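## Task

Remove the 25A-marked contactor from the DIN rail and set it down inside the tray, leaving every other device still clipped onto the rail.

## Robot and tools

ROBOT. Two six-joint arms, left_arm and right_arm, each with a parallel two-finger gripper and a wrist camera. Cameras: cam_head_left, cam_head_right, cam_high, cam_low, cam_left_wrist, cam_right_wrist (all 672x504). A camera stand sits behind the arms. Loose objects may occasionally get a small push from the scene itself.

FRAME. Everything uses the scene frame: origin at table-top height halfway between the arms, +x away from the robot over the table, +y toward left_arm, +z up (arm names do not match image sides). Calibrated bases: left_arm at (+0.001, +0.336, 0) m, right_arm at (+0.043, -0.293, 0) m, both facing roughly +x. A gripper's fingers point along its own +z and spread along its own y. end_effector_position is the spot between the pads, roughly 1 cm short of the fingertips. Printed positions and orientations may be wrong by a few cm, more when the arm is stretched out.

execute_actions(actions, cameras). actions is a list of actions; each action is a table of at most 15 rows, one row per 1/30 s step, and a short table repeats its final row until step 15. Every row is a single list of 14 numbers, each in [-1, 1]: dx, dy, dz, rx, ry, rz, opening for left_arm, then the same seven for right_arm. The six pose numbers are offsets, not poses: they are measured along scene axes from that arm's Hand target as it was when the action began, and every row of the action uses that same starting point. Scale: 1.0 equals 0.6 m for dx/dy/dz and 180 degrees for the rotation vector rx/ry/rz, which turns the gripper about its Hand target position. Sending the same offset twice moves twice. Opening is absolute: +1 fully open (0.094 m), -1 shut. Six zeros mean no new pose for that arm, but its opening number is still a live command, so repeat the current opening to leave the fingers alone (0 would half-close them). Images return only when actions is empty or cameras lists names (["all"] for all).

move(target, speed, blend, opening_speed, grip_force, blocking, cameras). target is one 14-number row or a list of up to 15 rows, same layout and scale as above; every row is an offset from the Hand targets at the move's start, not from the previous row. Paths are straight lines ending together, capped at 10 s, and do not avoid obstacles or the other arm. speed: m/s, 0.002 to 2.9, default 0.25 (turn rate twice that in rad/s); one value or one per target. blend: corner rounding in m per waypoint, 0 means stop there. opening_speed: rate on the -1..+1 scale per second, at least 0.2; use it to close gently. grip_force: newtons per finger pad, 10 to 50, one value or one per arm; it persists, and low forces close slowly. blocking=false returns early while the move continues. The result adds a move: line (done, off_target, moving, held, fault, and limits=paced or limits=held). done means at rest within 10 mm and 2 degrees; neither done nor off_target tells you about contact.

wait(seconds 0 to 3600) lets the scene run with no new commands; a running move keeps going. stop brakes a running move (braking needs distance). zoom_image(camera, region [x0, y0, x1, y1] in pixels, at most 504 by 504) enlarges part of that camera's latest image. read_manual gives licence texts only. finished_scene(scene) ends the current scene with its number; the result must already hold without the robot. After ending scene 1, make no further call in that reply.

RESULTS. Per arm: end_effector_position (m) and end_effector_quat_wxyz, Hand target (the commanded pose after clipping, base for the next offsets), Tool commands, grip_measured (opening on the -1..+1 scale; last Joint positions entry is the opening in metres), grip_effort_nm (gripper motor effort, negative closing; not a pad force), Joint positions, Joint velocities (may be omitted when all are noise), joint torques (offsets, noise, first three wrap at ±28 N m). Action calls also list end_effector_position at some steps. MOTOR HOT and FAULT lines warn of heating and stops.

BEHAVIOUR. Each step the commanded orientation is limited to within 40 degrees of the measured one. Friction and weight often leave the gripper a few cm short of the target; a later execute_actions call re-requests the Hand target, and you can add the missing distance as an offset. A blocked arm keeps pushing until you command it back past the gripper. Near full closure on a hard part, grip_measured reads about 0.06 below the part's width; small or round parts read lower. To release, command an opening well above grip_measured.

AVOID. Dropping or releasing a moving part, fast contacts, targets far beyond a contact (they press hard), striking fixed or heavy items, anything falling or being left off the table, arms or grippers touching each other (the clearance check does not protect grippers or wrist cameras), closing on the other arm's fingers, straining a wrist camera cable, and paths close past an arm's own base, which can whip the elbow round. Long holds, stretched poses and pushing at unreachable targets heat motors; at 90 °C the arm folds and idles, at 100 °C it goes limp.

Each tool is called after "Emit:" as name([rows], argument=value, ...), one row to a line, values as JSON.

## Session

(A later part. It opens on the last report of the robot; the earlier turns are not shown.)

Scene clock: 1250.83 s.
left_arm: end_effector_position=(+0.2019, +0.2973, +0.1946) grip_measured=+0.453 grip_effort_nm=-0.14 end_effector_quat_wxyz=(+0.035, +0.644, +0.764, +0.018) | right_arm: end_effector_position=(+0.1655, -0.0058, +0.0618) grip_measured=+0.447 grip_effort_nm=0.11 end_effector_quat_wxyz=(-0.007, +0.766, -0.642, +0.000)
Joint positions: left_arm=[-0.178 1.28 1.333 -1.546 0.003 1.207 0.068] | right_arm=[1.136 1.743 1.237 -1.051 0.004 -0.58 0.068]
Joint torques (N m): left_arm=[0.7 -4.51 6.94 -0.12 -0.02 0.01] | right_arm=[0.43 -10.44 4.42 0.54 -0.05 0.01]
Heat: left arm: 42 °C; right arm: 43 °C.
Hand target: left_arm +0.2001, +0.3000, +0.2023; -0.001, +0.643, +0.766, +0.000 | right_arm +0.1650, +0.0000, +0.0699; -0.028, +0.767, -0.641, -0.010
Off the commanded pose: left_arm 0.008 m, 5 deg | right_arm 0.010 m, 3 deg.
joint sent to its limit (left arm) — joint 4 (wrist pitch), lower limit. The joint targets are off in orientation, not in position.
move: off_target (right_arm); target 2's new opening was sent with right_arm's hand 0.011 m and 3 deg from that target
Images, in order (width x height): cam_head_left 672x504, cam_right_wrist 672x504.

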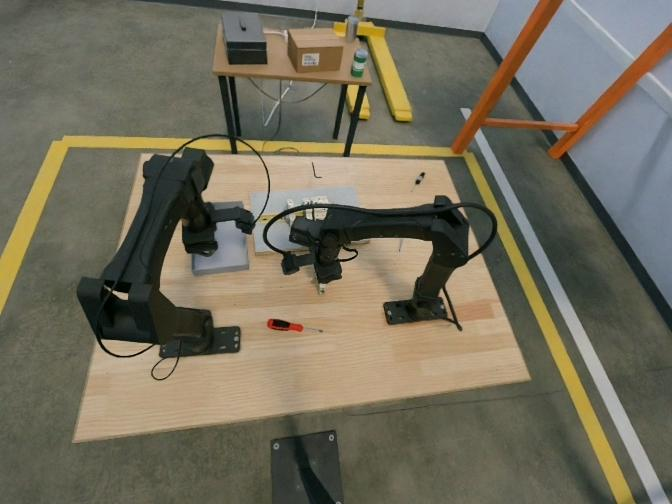

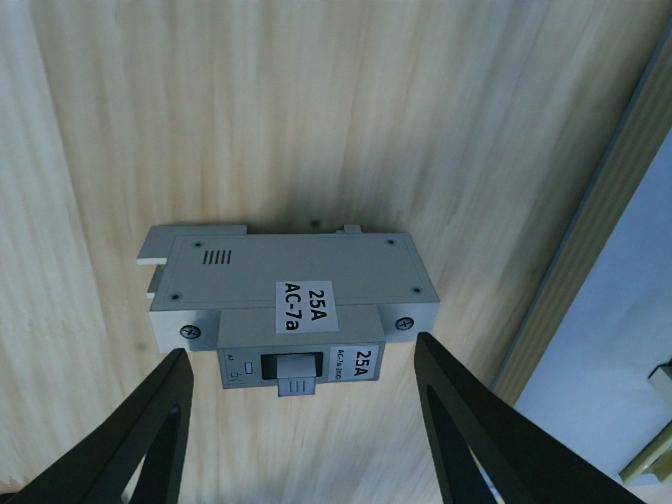

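Emit:
move([
  [0, 0, 0, 0, 0, 0, 0.45, 0, 0, 0.17, 0, 0, 0, 0.45],
  [0, 0, 0, 0, 0, 0, 0.45, 0.15, -0.5, 0.2, 0, 0, 0, 0.45],
], speed=[0.1, 0.2], cameras=["cam_right_wrist", "cam_head_left", "cam_high"])

Emit:
zoom_image(camera="cam_head_left", region=[270, 230, 370, 305])

Emit:
zoom_image(camera="cam_high", region=[270, 180, 400, 300])

Scene clock: 1266.80 s.
left_arm: end_effector_position=(+0.2019, +0.2973, +0.1946) grip_measured=+0.453 grip_effort_nm=-0.14 end_effector_quat_wxyz=(+0.035, +0.644, +0.764, +0.018) | right_arm: end_effector_position=(+0.2519, -0.3018, +0.1833) grip_measured=+0.448 grip_effort_nm=0.11 end_effector_quat_wxyz=(-0.019, +0.767, -0.642, -0.006)
Joint positions: left_arm=[-0.178 1.28 1.333 -1.546 0.003 1.207 0.068] | right_arm=[-0.112 1.343 1.334 -1.55 -0.038 -1.829 0.068]
Joint torques (N m): left_arm=[0.64 -4.41 6.89 -0.13 -0.03 0.02] | right_arm=[-0.54 -3.23 7.57 0.15 -0.23 -0.08]
Heat: left arm: 42 °C; right arm: 42 °C.
Hand target: left_arm +0.2001, +0.3000, +0.2023; -0.001, +0.643, +0.766, +0.000 | right_arm +0.2550, -0.2999, +0.1899; -0.028, +0.767, -0.641, -0.010
Off the commanded pose: left_arm 0.008 m, 5 deg | right_arm 0.007 m, 1 deg.
joint sent to its limit (left arm) — joint 4 (wrist pitch), lower limit. The joint targets are off in orientation, not in position.
move: done
Images, in order (width x height): cam_head_left 672x504, cam_high 672x504, cam_right_wrist 672x504.

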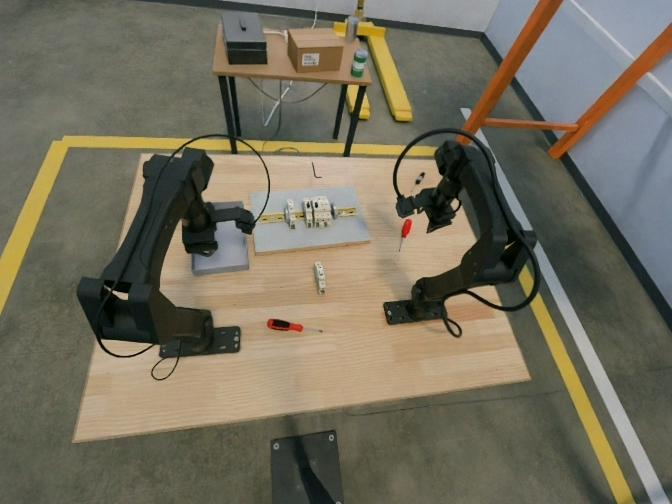

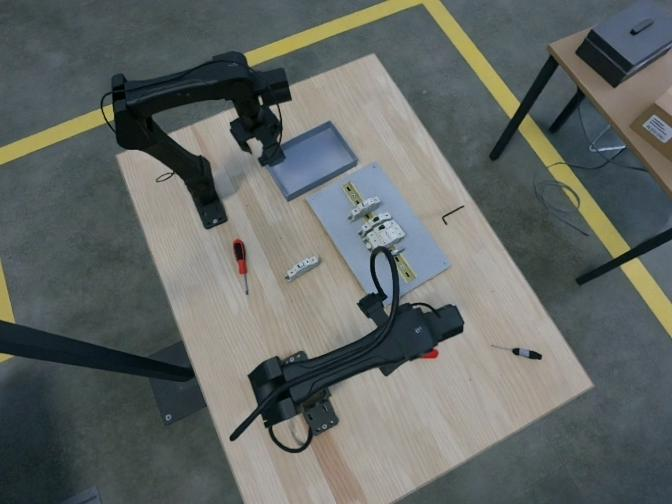

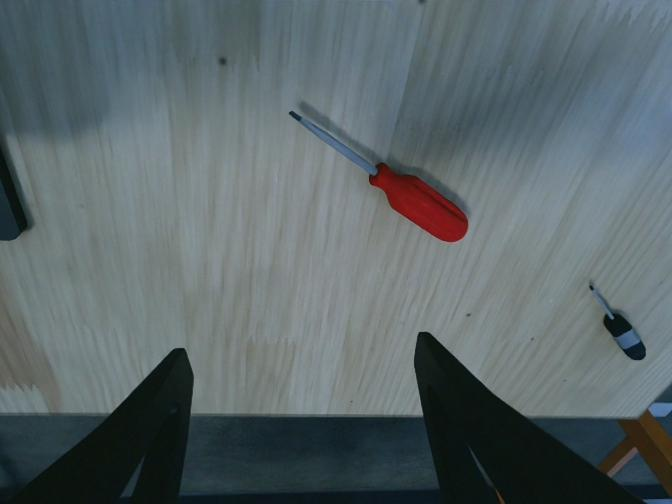

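Scaled by 5.040 from the camera's image (finer frame: 960x720).

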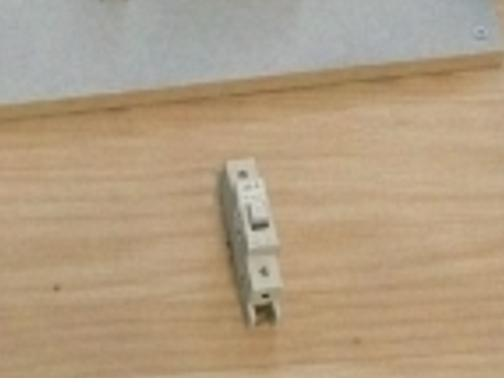

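Scaled by 3.877 from the camera's image (finer frame: 960x720).

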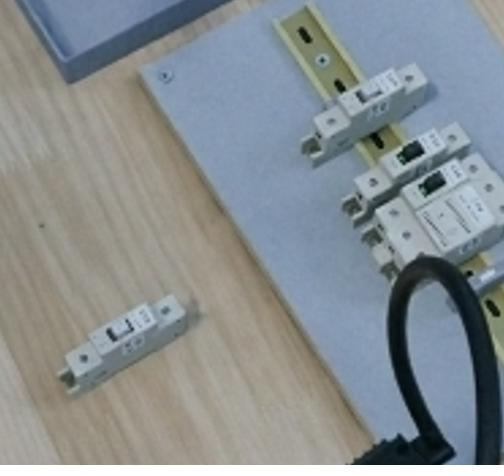

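Emit:
move([
  [-0.0535, -0.5, -0.1038, 0, 0, 0, 0.45, 0, -0.133, 0, 0, 0, 0, 0.45],
], speed=0.2, cameras=["cam_left_wrist"])

Emit:
zoom_image(camera="cam_left_wrist", region=[180, 150, 480, 450])

Scene clock: 1285.00 s.
left_arm: end_effector_position=(+0.1686, +0.0035, +0.1429) grip_measured=+0.453 grip_effort_nm=-0.14 end_effector_quat_wxyz=(+0.007, +0.644, +0.765, -0.002) | right_arm: end_effector_position=(+0.2529, -0.3774, +0.1841) grip_measured=+0.448 grip_effort_nm=0.11 end_effector_quat_wxyz=(-0.011, +0.753, -0.658, -0.004)
Joint positions: left_arm=[-1.092 1.954 1.833 -1.435 -0.003 0.293 0.068] | right_arm=[-0.437 1.42 1.4 -1.551 -0.023 -2.112 0.068]
Joint torques (N m): left_arm=[-0.44 -7.75 7.51 -0.22 0.06 -0.07] | right_arm=[-0.57 -3.82 7.5 0.12 -0.03 -0.11]
Heat: left arm: 42 °C; right arm: 39 °C.
Hand target: left_arm +0.1681, +0.0000, +0.1400; -0.001, +0.643, +0.766, +0.000 | right_arm +0.2550, -0.3798, +0.1899; -0.028, +0.767, -0.641, -0.010
Off the commanded pose: left_arm 0.005 m, 1 deg | right_arm 0.007 m, 3 deg.
joint sent to its limit (right arm) — joint 6 (wrist roll), lower limit. The joint targets are off in orientation, not in position.
move: off_target (right_arm)

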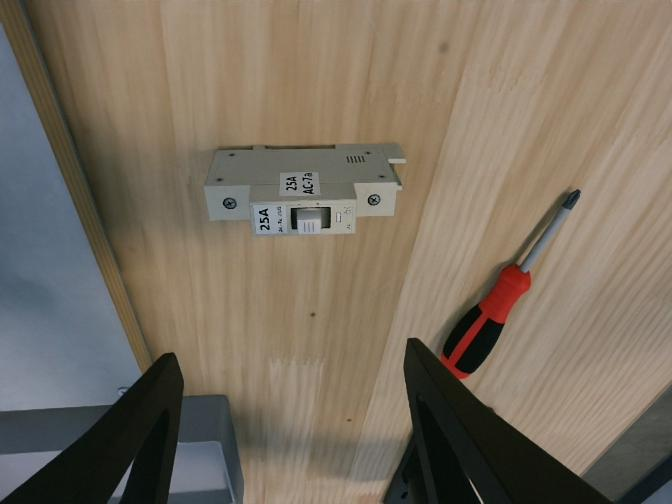

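Scaled by 1.680 from the camera's image (finer frame: 960x720).

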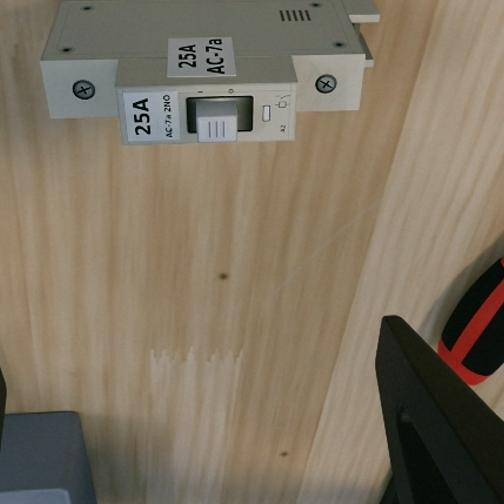

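Emit:
move([
  [0.0013, -0.005, -0.09, 0, 0, 0, 0.45, 0, 0, 0, 0, 0, 0, 0.45],
], speed=0.1, cameras=["cam_left_wrist"])

Emit:
zoom_image(camera="cam_left_wrist", region=[150, 200, 450, 500])

Scene clock: 1327.93 s.
left_arm: end_effector_position=(+0.1699, +0.0009, +0.0967) grip_measured=+0.453 grip_effort_nm=-0.14 end_effector_quat_wxyz=(+0.005, +0.643, +0.765, -0.001) | right_arm: end_effector_position=(+0.2529, -0.3774, +0.1841) grip_measured=+0.448 grip_effort_nm=0.11 end_effector_quat_wxyz=(-0.011, +0.753, -0.658, -0.004)
Joint positions: left_arm=[-1.092 1.965 1.665 -1.261 -0.003 0.291 0.068] | right_arm=[-0.437 1.42 1.4 -1.551 -0.023 -2.112 0.068]
Joint torques (N m): left_arm=[-0.5 -7.95 5.03 0.1 0.06 -0.07] | right_arm=[-0.57 -3.82 7.53 0.12 -0.03 -0.11]
Heat: left arm: 42 °C; right arm: 36 °C.
Hand target: left_arm +0.1689, -0.0030, +0.0859; -0.001, +0.643, +0.766, +0.000 | right_arm +0.2550, -0.3798, +0.1899; -0.028, +0.767, -0.641, -0.010
Off the commanded pose: left_arm 0.011 m, 1 deg | right_arm 0.007 m, 3 deg.
joint sent to its limit (right arm) — joint 6 (wrist roll), lower limit. The joint targets are off in orientation, not in position.
move: off_target (left_arm)

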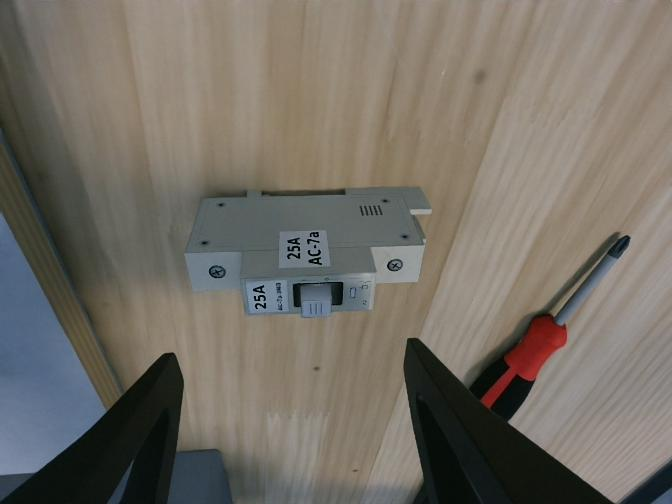

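Scaled by 1.680 from the camera's image (finer frame: 960x720).

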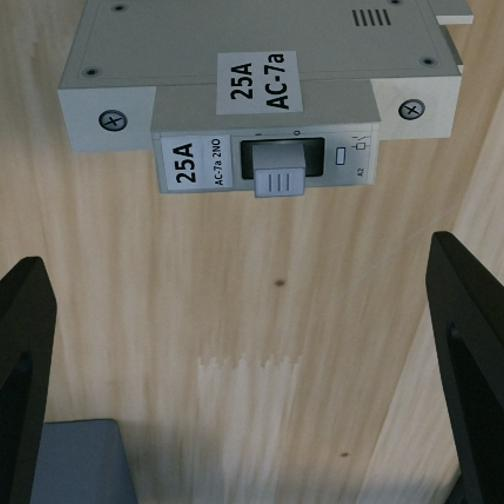

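Emit:
move([
  [0, 0, -0.0595, 0, 0, 0, 0.45, 0, 0, 0, 0, 0, 0, 0.45],
  [0, 0, -0.0595, 0, 0, 0, -0.12, 0, 0, 0, 0, 0, 0, 0.45],
], speed=0.06, opening_speed=0.3, cameras=["cam_left_wrist"])

Scene clock: 1342.73 s.
left_arm: end_effector_position=(+0.1705, -0.0003, +0.0615) grip_measured=-0.040 grip_effort_nm=-1.01 end_effector_quat_wxyz=(+0.006, +0.643, +0.766, -0.001) | right_arm: end_effector_position=(+0.2529, -0.3774, +0.1841) grip_measured=+0.448 grip_effort_nm=0.11 end_effector_quat_wxyz=(-0.011, +0.753, -0.658, -0.004)
Joint positions: left_arm=[-1.092 1.986 1.554 -1.127 -0.003 0.29 0.045] | right_arm=[-0.437 1.42 1.4 -1.551 -0.023 -2.112 0.068]
Joint torques (N m): left_arm=[-0.54 -8.05 5.03 0.11 0.04 -0.07] | right_arm=[-0.57 -3.84 7.5 0.13 -0.03 -0.11]
Heat: left arm: 40 °C; right arm: 36 °C.
Hand target: left_arm +0.1689, -0.0030, +0.0503; -0.001, +0.643, +0.766, +0.000 | right_arm +0.2550, -0.3798, +0.1899; -0.028, +0.767, -0.641, -0.010
Off the commanded pose: left_arm 0.012 m, 1 deg | right_arm 0.007 m, 3 deg.
joint sent to its limit (right arm) — joint 6 (wrist roll), lower limit. The joint targets are off in orientation, not in position.
move: off_target (left_arm); target 2's new opening was sent with left_arm's hand 0.012 m and 1 deg from that target

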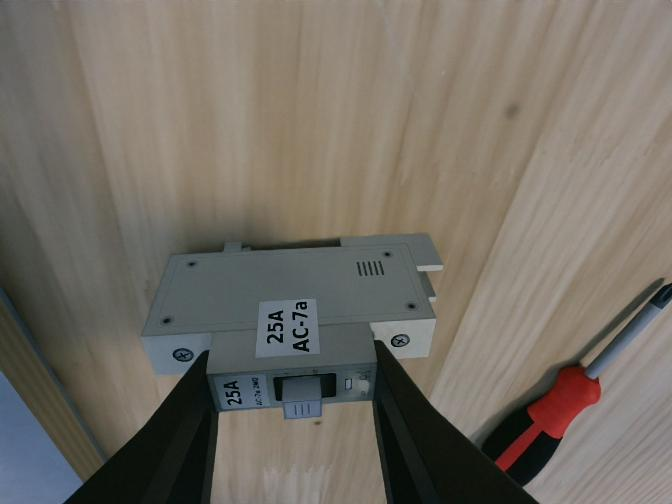

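Emit:
move([
  [0, 0, 0.216, 0, 0, 0, -0.12, 0, 0, 0, 0, 0, 0, 0.45],
  [0.26, 0.48, 0.216, 0, 0, 0, -0.12, 0, 0, 0, 0, 0, 0, 0.45],
  [0.26, 0.48, 0.085, 0, 0, 0, -0.12, 0, 0, 0, 0, 0, 0, 0.45],
], speed=[0.1, 0.2, 0.1], blend=[0.02, 0.02, 0], cameras=["cam_left_wrist", "cam_head_left"])

Scene clock: 1381.57 s.
left_arm: end_effector_position=(+0.3230, +0.2849, +0.1062) grip_measured=-0.040 grip_effort_nm=-1.02 end_effector_quat_wxyz=(-0.003, +0.644, +0.765, +0.007) | right_arm: end_effector_position=(+0.2529, -0.3774, +0.1841) grip_measured=+0.448 grip_effort_nm=0.11 end_effector_quat_wxyz=(-0.011, +0.753, -0.658, -0.004)
Joint positions: left_arm=[-0.154 1.779 1.459 -1.249 -0.015 1.229 0.045] | right_arm=[-0.437 1.42 1.4 -1.551 -0.023 -2.112 0.068]
Joint torques (N m): left_arm=[0.77 -7.46 5.34 -0.01 0.19 0.05] | right_arm=[-0.55 -3.81 7.5 0.12 -0.03 -0.1]
Heat: left arm: 39 °C; right arm: 35 °C.
Hand target: left_arm +0.3249, +0.2849, +0.1013; -0.001, +0.643, +0.766, +0.000 | right_arm +0.2550, -0.3798, +0.1899; -0.028, +0.767, -0.641, -0.010
Off the commanded pose: left_arm 0.005 m, 1 deg | right_arm 0.007 m, 3 deg.
joint sent to its limit (right arm) — joint 6 (wrist roll), lower limit. The joint targets are off in orientation, not in position.
move: done
Images, in order (width x height): cam_head_left 672x504, cam_left_wrist 672x504.

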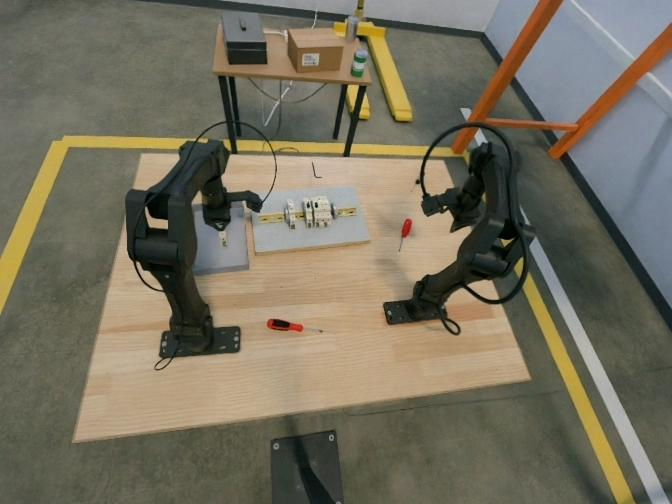

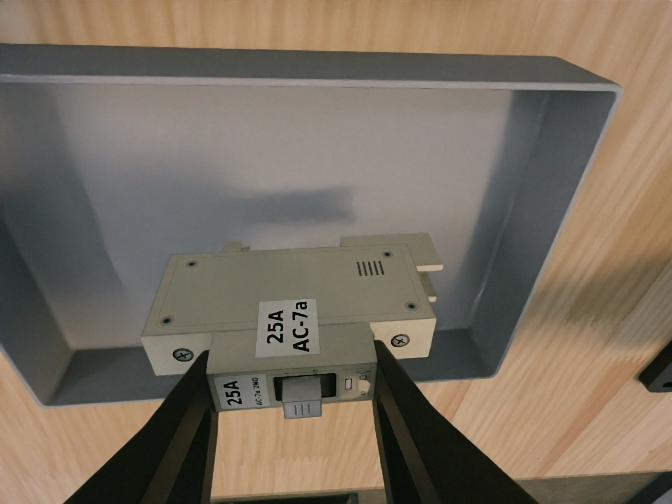

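Emit:
move(target=[0, 0, -0.05, 0, 0, 0, -0.12, 0, 0, 0, 0, 0, 0, 0.45], speed=0.05)

Emit:
move(target=[0, 0, -0.012, 0, 0, 0, -0.12, 0, 0, 0, 0, 0, 0, 0.45], speed=0.03, cameras=["cam_left_wrist"])

Scene clock: 1400.37 s.
left_arm: end_effector_position=(+0.3233, +0.2848, +0.0780) grip_measured=-0.040 grip_effort_nm=-1.02 end_effector_quat_wxyz=(-0.001, +0.644, +0.765, +0.008) | right_arm: end_effector_position=(+0.2529, -0.3774, +0.1841) grip_measured=+0.448 grip_effort_nm=0.11 end_effector_quat_wxyz=(-0.011, +0.753, -0.658, -0.004)
Joint positions: left_arm=[-0.154 1.79 1.359 -1.133 -0.015 1.229 0.045] | right_arm=[-0.437 1.42 1.4 -1.551 -0.023 -2.112 0.068]
Joint torques (N m): left_arm=[0.72 -6.9 5.37 0.01 0.14 0.06] | right_arm=[-0.55 -3.84 7.5 0.13 -0.03 -0.1]
Heat: left arm: 39 °C; right arm: 34 °C.
Hand target: left_arm +0.3248, +0.2849, +0.0712; -0.001, +0.643, +0.766, +0.000 | right_arm +0.2550, -0.3798, +0.1899; -0.028, +0.767, -0.641, -0.010
Off the commanded pose: left_arm 0.007 m, 1 deg | right_arm 0.007 m, 3 deg.
joint sent to its limit (right arm) — joint 6 (wrist roll), lower limit. The joint targets are off in orientation, not in position.
move: done

Scene clock: 1401.23 s.
left_arm: end_effector_position=(+0.3239, +0.2847, +0.0728) grip_measured=-0.040 grip_effort_nm=-1.02 end_effector_quat_wxyz=(+0.002, +0.644, +0.765, +0.010) | right_arm: end_effector_position=(+0.2529, -0.3774, +0.1841) grip_measured=+0.448 grip_effort_nm=0.11 end_effector_quat_wxyz=(-0.011, +0.753, -0.658, -0.004)
Joint positions: left_arm=[-0.154 1.79 1.338 -1.105 -0.015 1.23 0.045] | right_arm=[-0.437 1.42 1.4 -1.551 -0.023 -2.112 0.068]
Joint torques (N m): left_arm=[0.7 -6.48 5.16 0.07 0.18 0.05] | right_arm=[-0.54 -3.84 7.5 0.13 -0.02 -0.11]
Heat: left arm: 39 °C; right arm: 34 °C.
Hand target: left_arm +0.3248, +0.2849, +0.0640; -0.001, +0.643, +0.766, +0.000 | right_arm +0.2550, -0.3798, +0.1899; -0.028, +0.767, -0.641, -0.010
Off the commanded pose: left_arm 0.009 m, 1 deg | right_arm 0.007 m, 3 deg.
joint sent to its limit (right arm) — joint 6 (wrist roll), lower limit. The joint targets are off in orientation, not in position.
move: done

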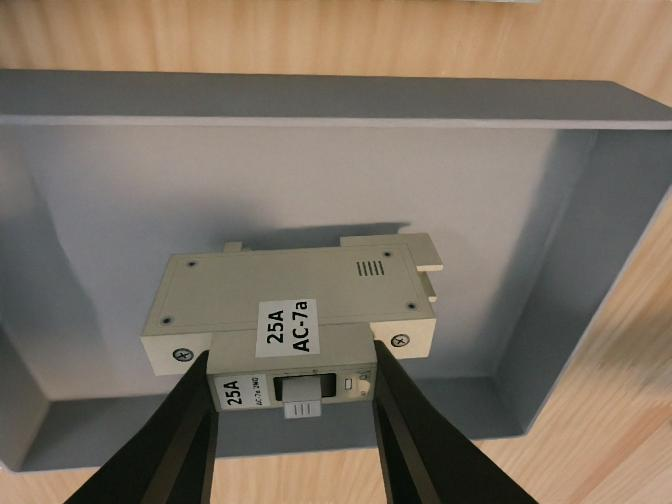

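Emit:
move(target=[0, 0, -0.01, 0, 0, 0, -0.12, 0, 0, 0, 0, 0, 0, 0.45], speed=0.03)

Emit:
move(target=[0, 0, -0.007, 0, 0, 0, -0.12, 0, 0, 0, 0, 0, 0, 0.45], speed=0.03)

Emit:
move(target=[0, 0, -0.007, 0, 0, 0, -0.12, 0, 0, 0, 0, 0, 0, 0.45], speed=0.03, cameras=["cam_left_wrist"])

Scene clock: 1414.90 s.
left_arm: end_effector_position=(+0.3235, +0.2848, +0.0648) grip_measured=-0.040 grip_effort_nm=-1.02 end_effector_quat_wxyz=(-0.001, +0.644, +0.765, +0.008) | right_arm: end_effector_position=(+0.2529, -0.3774, +0.1841) grip_measured=+0.448 grip_effort_nm=0.11 end_effector_quat_wxyz=(-0.011, +0.753, -0.658, -0.004)
Joint positions: left_arm=[-0.154 1.802 1.32 -1.082 -0.015 1.23 0.045] | right_arm=[-0.437 1.42 1.4 -1.551 -0.023 -2.112 0.068]
Joint torques (N m): left_arm=[0.79 -6.91 5.23 0.02 0.13 0.06] | right_arm=[-0.57 -3.85 7.5 0.12 -0.03 -0.1]
Heat: left arm: 39 °C; right arm: 34 °C.
Hand target: left_arm +0.3249, +0.2849, +0.0580; -0.001, +0.643, +0.766, +0.000 | right_arm +0.2550, -0.3798, +0.1899; -0.028, +0.767, -0.641, -0.010
Off the commanded pose: left_arm 0.007 m, 1 deg | right_arm 0.007 m, 3 deg.
joint sent to its limit (right arm) — joint 6 (wrist roll), lower limit. The joint targets are off in orientation, not in position.
move: done

Scene clock: 1415.43 s.
left_arm: end_effector_position=(+0.3246, +0.2846, +0.0633) grip_measured=-0.040 grip_effort_nm=-1.02 end_effector_quat_wxyz=(+0.002, +0.644, +0.765, +0.010) | right_arm: end_effector_position=(+0.2529, -0.3774, +0.1841) grip_measured=+0.448 grip_effort_nm=0.11 end_effector_quat_wxyz=(-0.011, +0.753, -0.658, -0.004)
Joint positions: left_arm=[-0.154 1.802 1.314 -1.07 -0.015 1.23 0.045] | right_arm=[-0.437 1.42 1.4 -1.551 -0.023 -2.112 0.068]
Joint torques (N m): left_arm=[0.8 -6.53 4.79 0.08 0.16 0.04] | right_arm=[-0.55 -3.85 7.51 0.13 -0.03 -0.1]
Heat: left arm: 39 °C; right arm: 34 °C.
Hand target: left_arm +0.3250, +0.2849, +0.0539; -0.001, +0.643, +0.766, +0.000 | right_arm +0.2550, -0.3798, +0.1899; -0.028, +0.767, -0.641, -0.010
Off the commanded pose: left_arm 0.009 m, 1 deg | right_arm 0.007 m, 3 deg.
joint sent to its limit (right arm) — joint 6 (wrist roll), lower limit. The joint targets are off in orientation, not in position.
move: done

Scene clock: 1415.93 s.
left_arm: end_effector_position=(+0.3242, +0.2847, +0.0625) grip_measured=-0.040 grip_effort_nm=-1.02 end_effector_quat_wxyz=(+0.001, +0.644, +0.765, +0.010) | right_arm: end_effector_position=(+0.2529, -0.3774, +0.1841) grip_measured=+0.448 grip_effort_nm=0.11 end_effector_quat_wxyz=(-0.011, +0.753, -0.658, -0.004)
Joint positions: left_arm=[-0.154 1.802 1.311 -1.068 -0.015 1.23 0.045] | right_arm=[-0.437 1.42 1.4 -1.551 -0.023 -2.112 0.068]
Joint torques (N m): left_arm=[0.68 -6.31 4.23 0.19 0.15 0.07] | right_arm=[-0.55 -3.84 7.5 0.13 -0.03 -0.1]
Heat: left arm: 39 °C; right arm: 34 °C.
Hand target: left_arm +0.3248, +0.2849, +0.0496; -0.001, +0.643, +0.766, +0.000 | right_arm +0.2550, -0.3798, +0.1899; -0.028, +0.767, -0.641, -0.010
Off the commanded pose: left_arm 0.013 m, 1 deg | right_arm 0.007 m, 3 deg.
joint sent to its limit (right arm) — joint 6 (wrist roll), lower limit. The joint targets are off in orientation, not in position.
move: off_target (left_arm)

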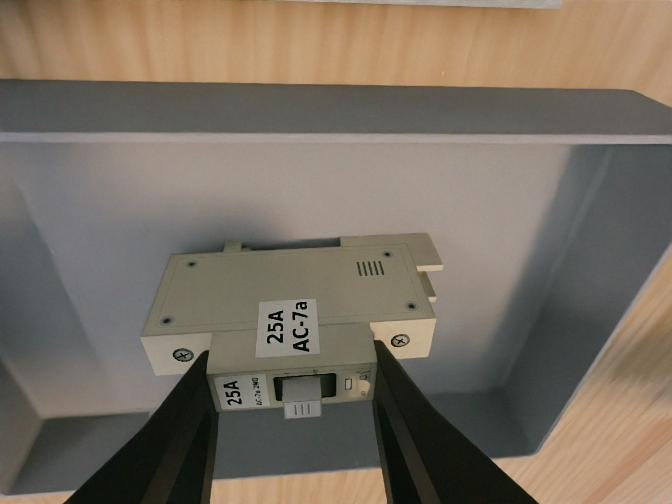

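Emit:
move([
  [0, 0, 0.005, 0, 0, 0, -0.12, 0, 0, 0, 0, 0, 0, 0.45],
  [0, 0, 0.005, 0, 0, 0, 0.45, 0, 0, 0, 0, 0, 0, 0.45],
], speed=0.03, opening_speed=0.4, cameras=["cam_left_wrist"])

Scene clock: 1426.87 s.
left_arm: end_effector_position=(+0.3250, +0.2846, +0.0616) grip_measured=+0.447 grip_effort_nm=0.15 end_effector_quat_wxyz=(+0.002, +0.644, +0.765, +0.010) | right_arm: end_effector_position=(+0.2529, -0.3774, +0.1841) grip_measured=+0.448 grip_effort_nm=0.11 end_effector_quat_wxyz=(-0.011, +0.753, -0.658, -0.004)
Joint positions: left_arm=[-0.154 1.803 1.309 -1.062 -0.015 1.23 0.068] | right_arm=[-0.437 1.42 1.4 -1.551 -0.023 -2.112 0.068]
Joint torques (N m): left_arm=[0.69 -6.69 4.9 0.05 0.19 0.06] | right_arm=[-0.55 -3.85 7.5 0.12 -0.03 -0.1]
Heat: left arm: 39 °C; right arm: 33 °C.
Hand target: left_arm +0.3249, +0.2849, +0.0527; -0.001, +0.643, +0.766, +0.000 | right_arm +0.2550, -0.3798, +0.1899; -0.028, +0.767, -0.641, -0.010
Off the commanded pose: left_arm 0.009 m, 1 deg | right_arm 0.007 m, 3 deg.
joint sent to its limit (right arm) — joint 6 (wrist roll), lower limit. The joint targets are off in orientation, not in position.
move: done

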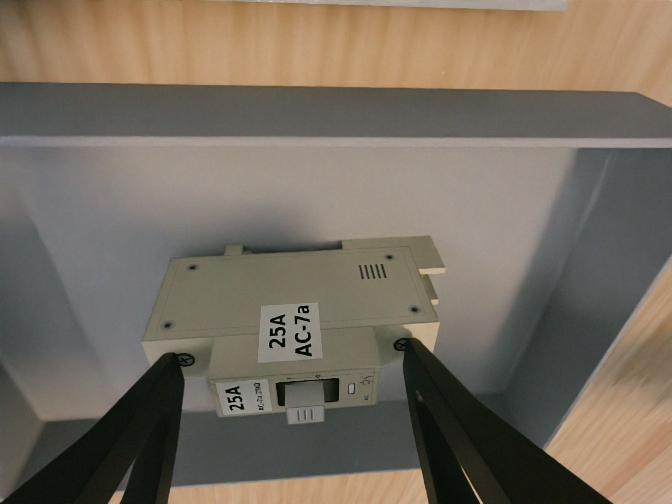

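Released. Retreat upward and check.

Emit:
move([
  [0, 0, 0.2, 0, 0, 0, 0.45, 0, 0, 0, 0, 0, 0, 0.45],
], speed=0.12, cameras=["cam_left_wrist", "cam_head_left", "cam_high"])

Emit:
zoom_image(camera="cam_high", region=[250, 110, 430, 290])

Emit:
zoom_image(camera="cam_head_left", region=[240, 170, 380, 260])

Scene clock: 1437.33 s.
left_arm: end_effector_position=(+0.3251, +0.2845, +0.1667) grip_measured=+0.447 grip_effort_nm=0.16 end_effector_quat_wxyz=(-0.005, +0.644, +0.765, +0.006) | right_arm: end_effector_position=(+0.2529, -0.3774, +0.1841) grip_measured=+0.448 grip_effort_nm=0.11 end_effector_quat_wxyz=(-0.011, +0.753, -0.658, -0.004)
Joint positions: left_arm=[-0.154 1.803 1.729 -1.5 -0.015 1.23 0.068] | right_arm=[-0.437 1.42 1.4 -1.551 -0.023 -2.112 0.068]
Joint torques (N m): left_arm=[0.72 -8.47 7.45 -0.31 0.15 0.07] | right_arm=[-0.55 -3.84 7.51 0.12 -0.03 -0.11]
Heat: left arm: 39 °C; right arm: 33 °C.
Hand target: left_arm +0.3249, +0.2849, +0.1727; -0.001, +0.643, +0.766, +0.000 | right_arm +0.2550, -0.3798, +0.1899; -0.028, +0.767, -0.641, -0.010
Off the commanded pose: left_arm 0.006 m, 1 deg | right_arm 0.007 m, 3 deg.
joint sent to its limit (right arm) — joint 6 (wrist roll), lower limit. The joint targets are off in orientation, not in position.
move: done
Images, in order (width x height): cam_head_left 672x504, cam_high 672x504, cam_left_wrist 672x504.

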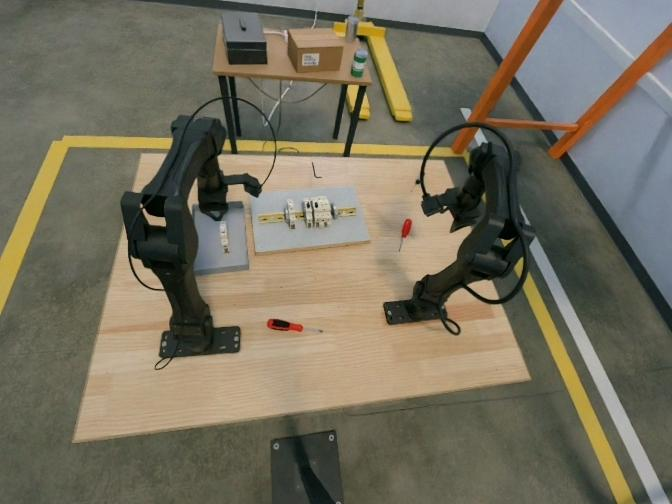

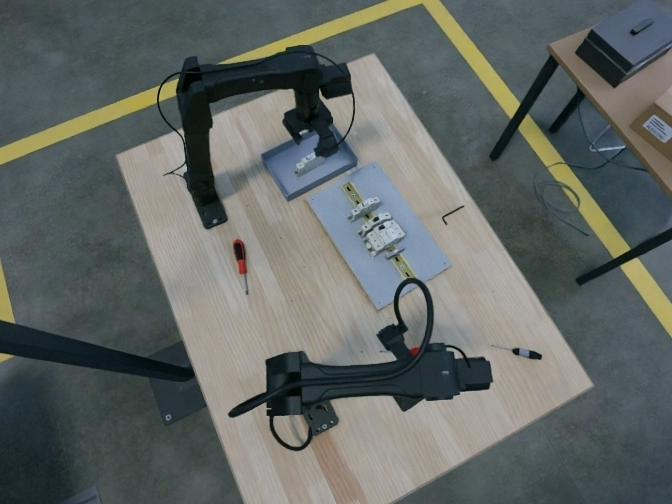

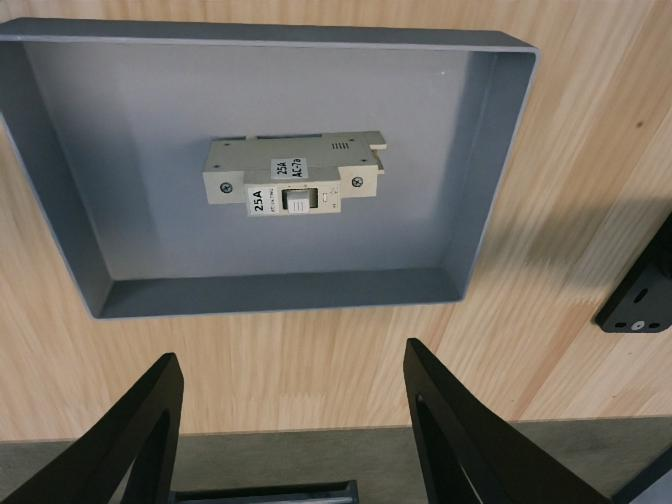

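Scaled by 2.800 from the camera's image (finer frame: 960x720).

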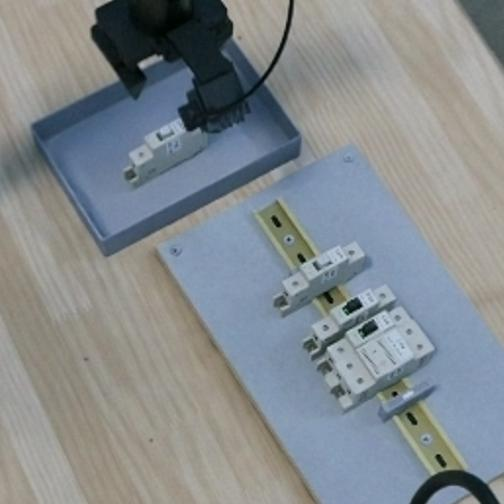

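Scaled by 3.600 from the camera's image (finer frame: 960x720).

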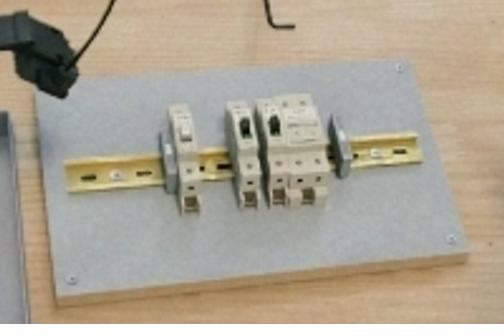

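Emit:
finished_scene(scene=1)

The scene is finished: the task was done.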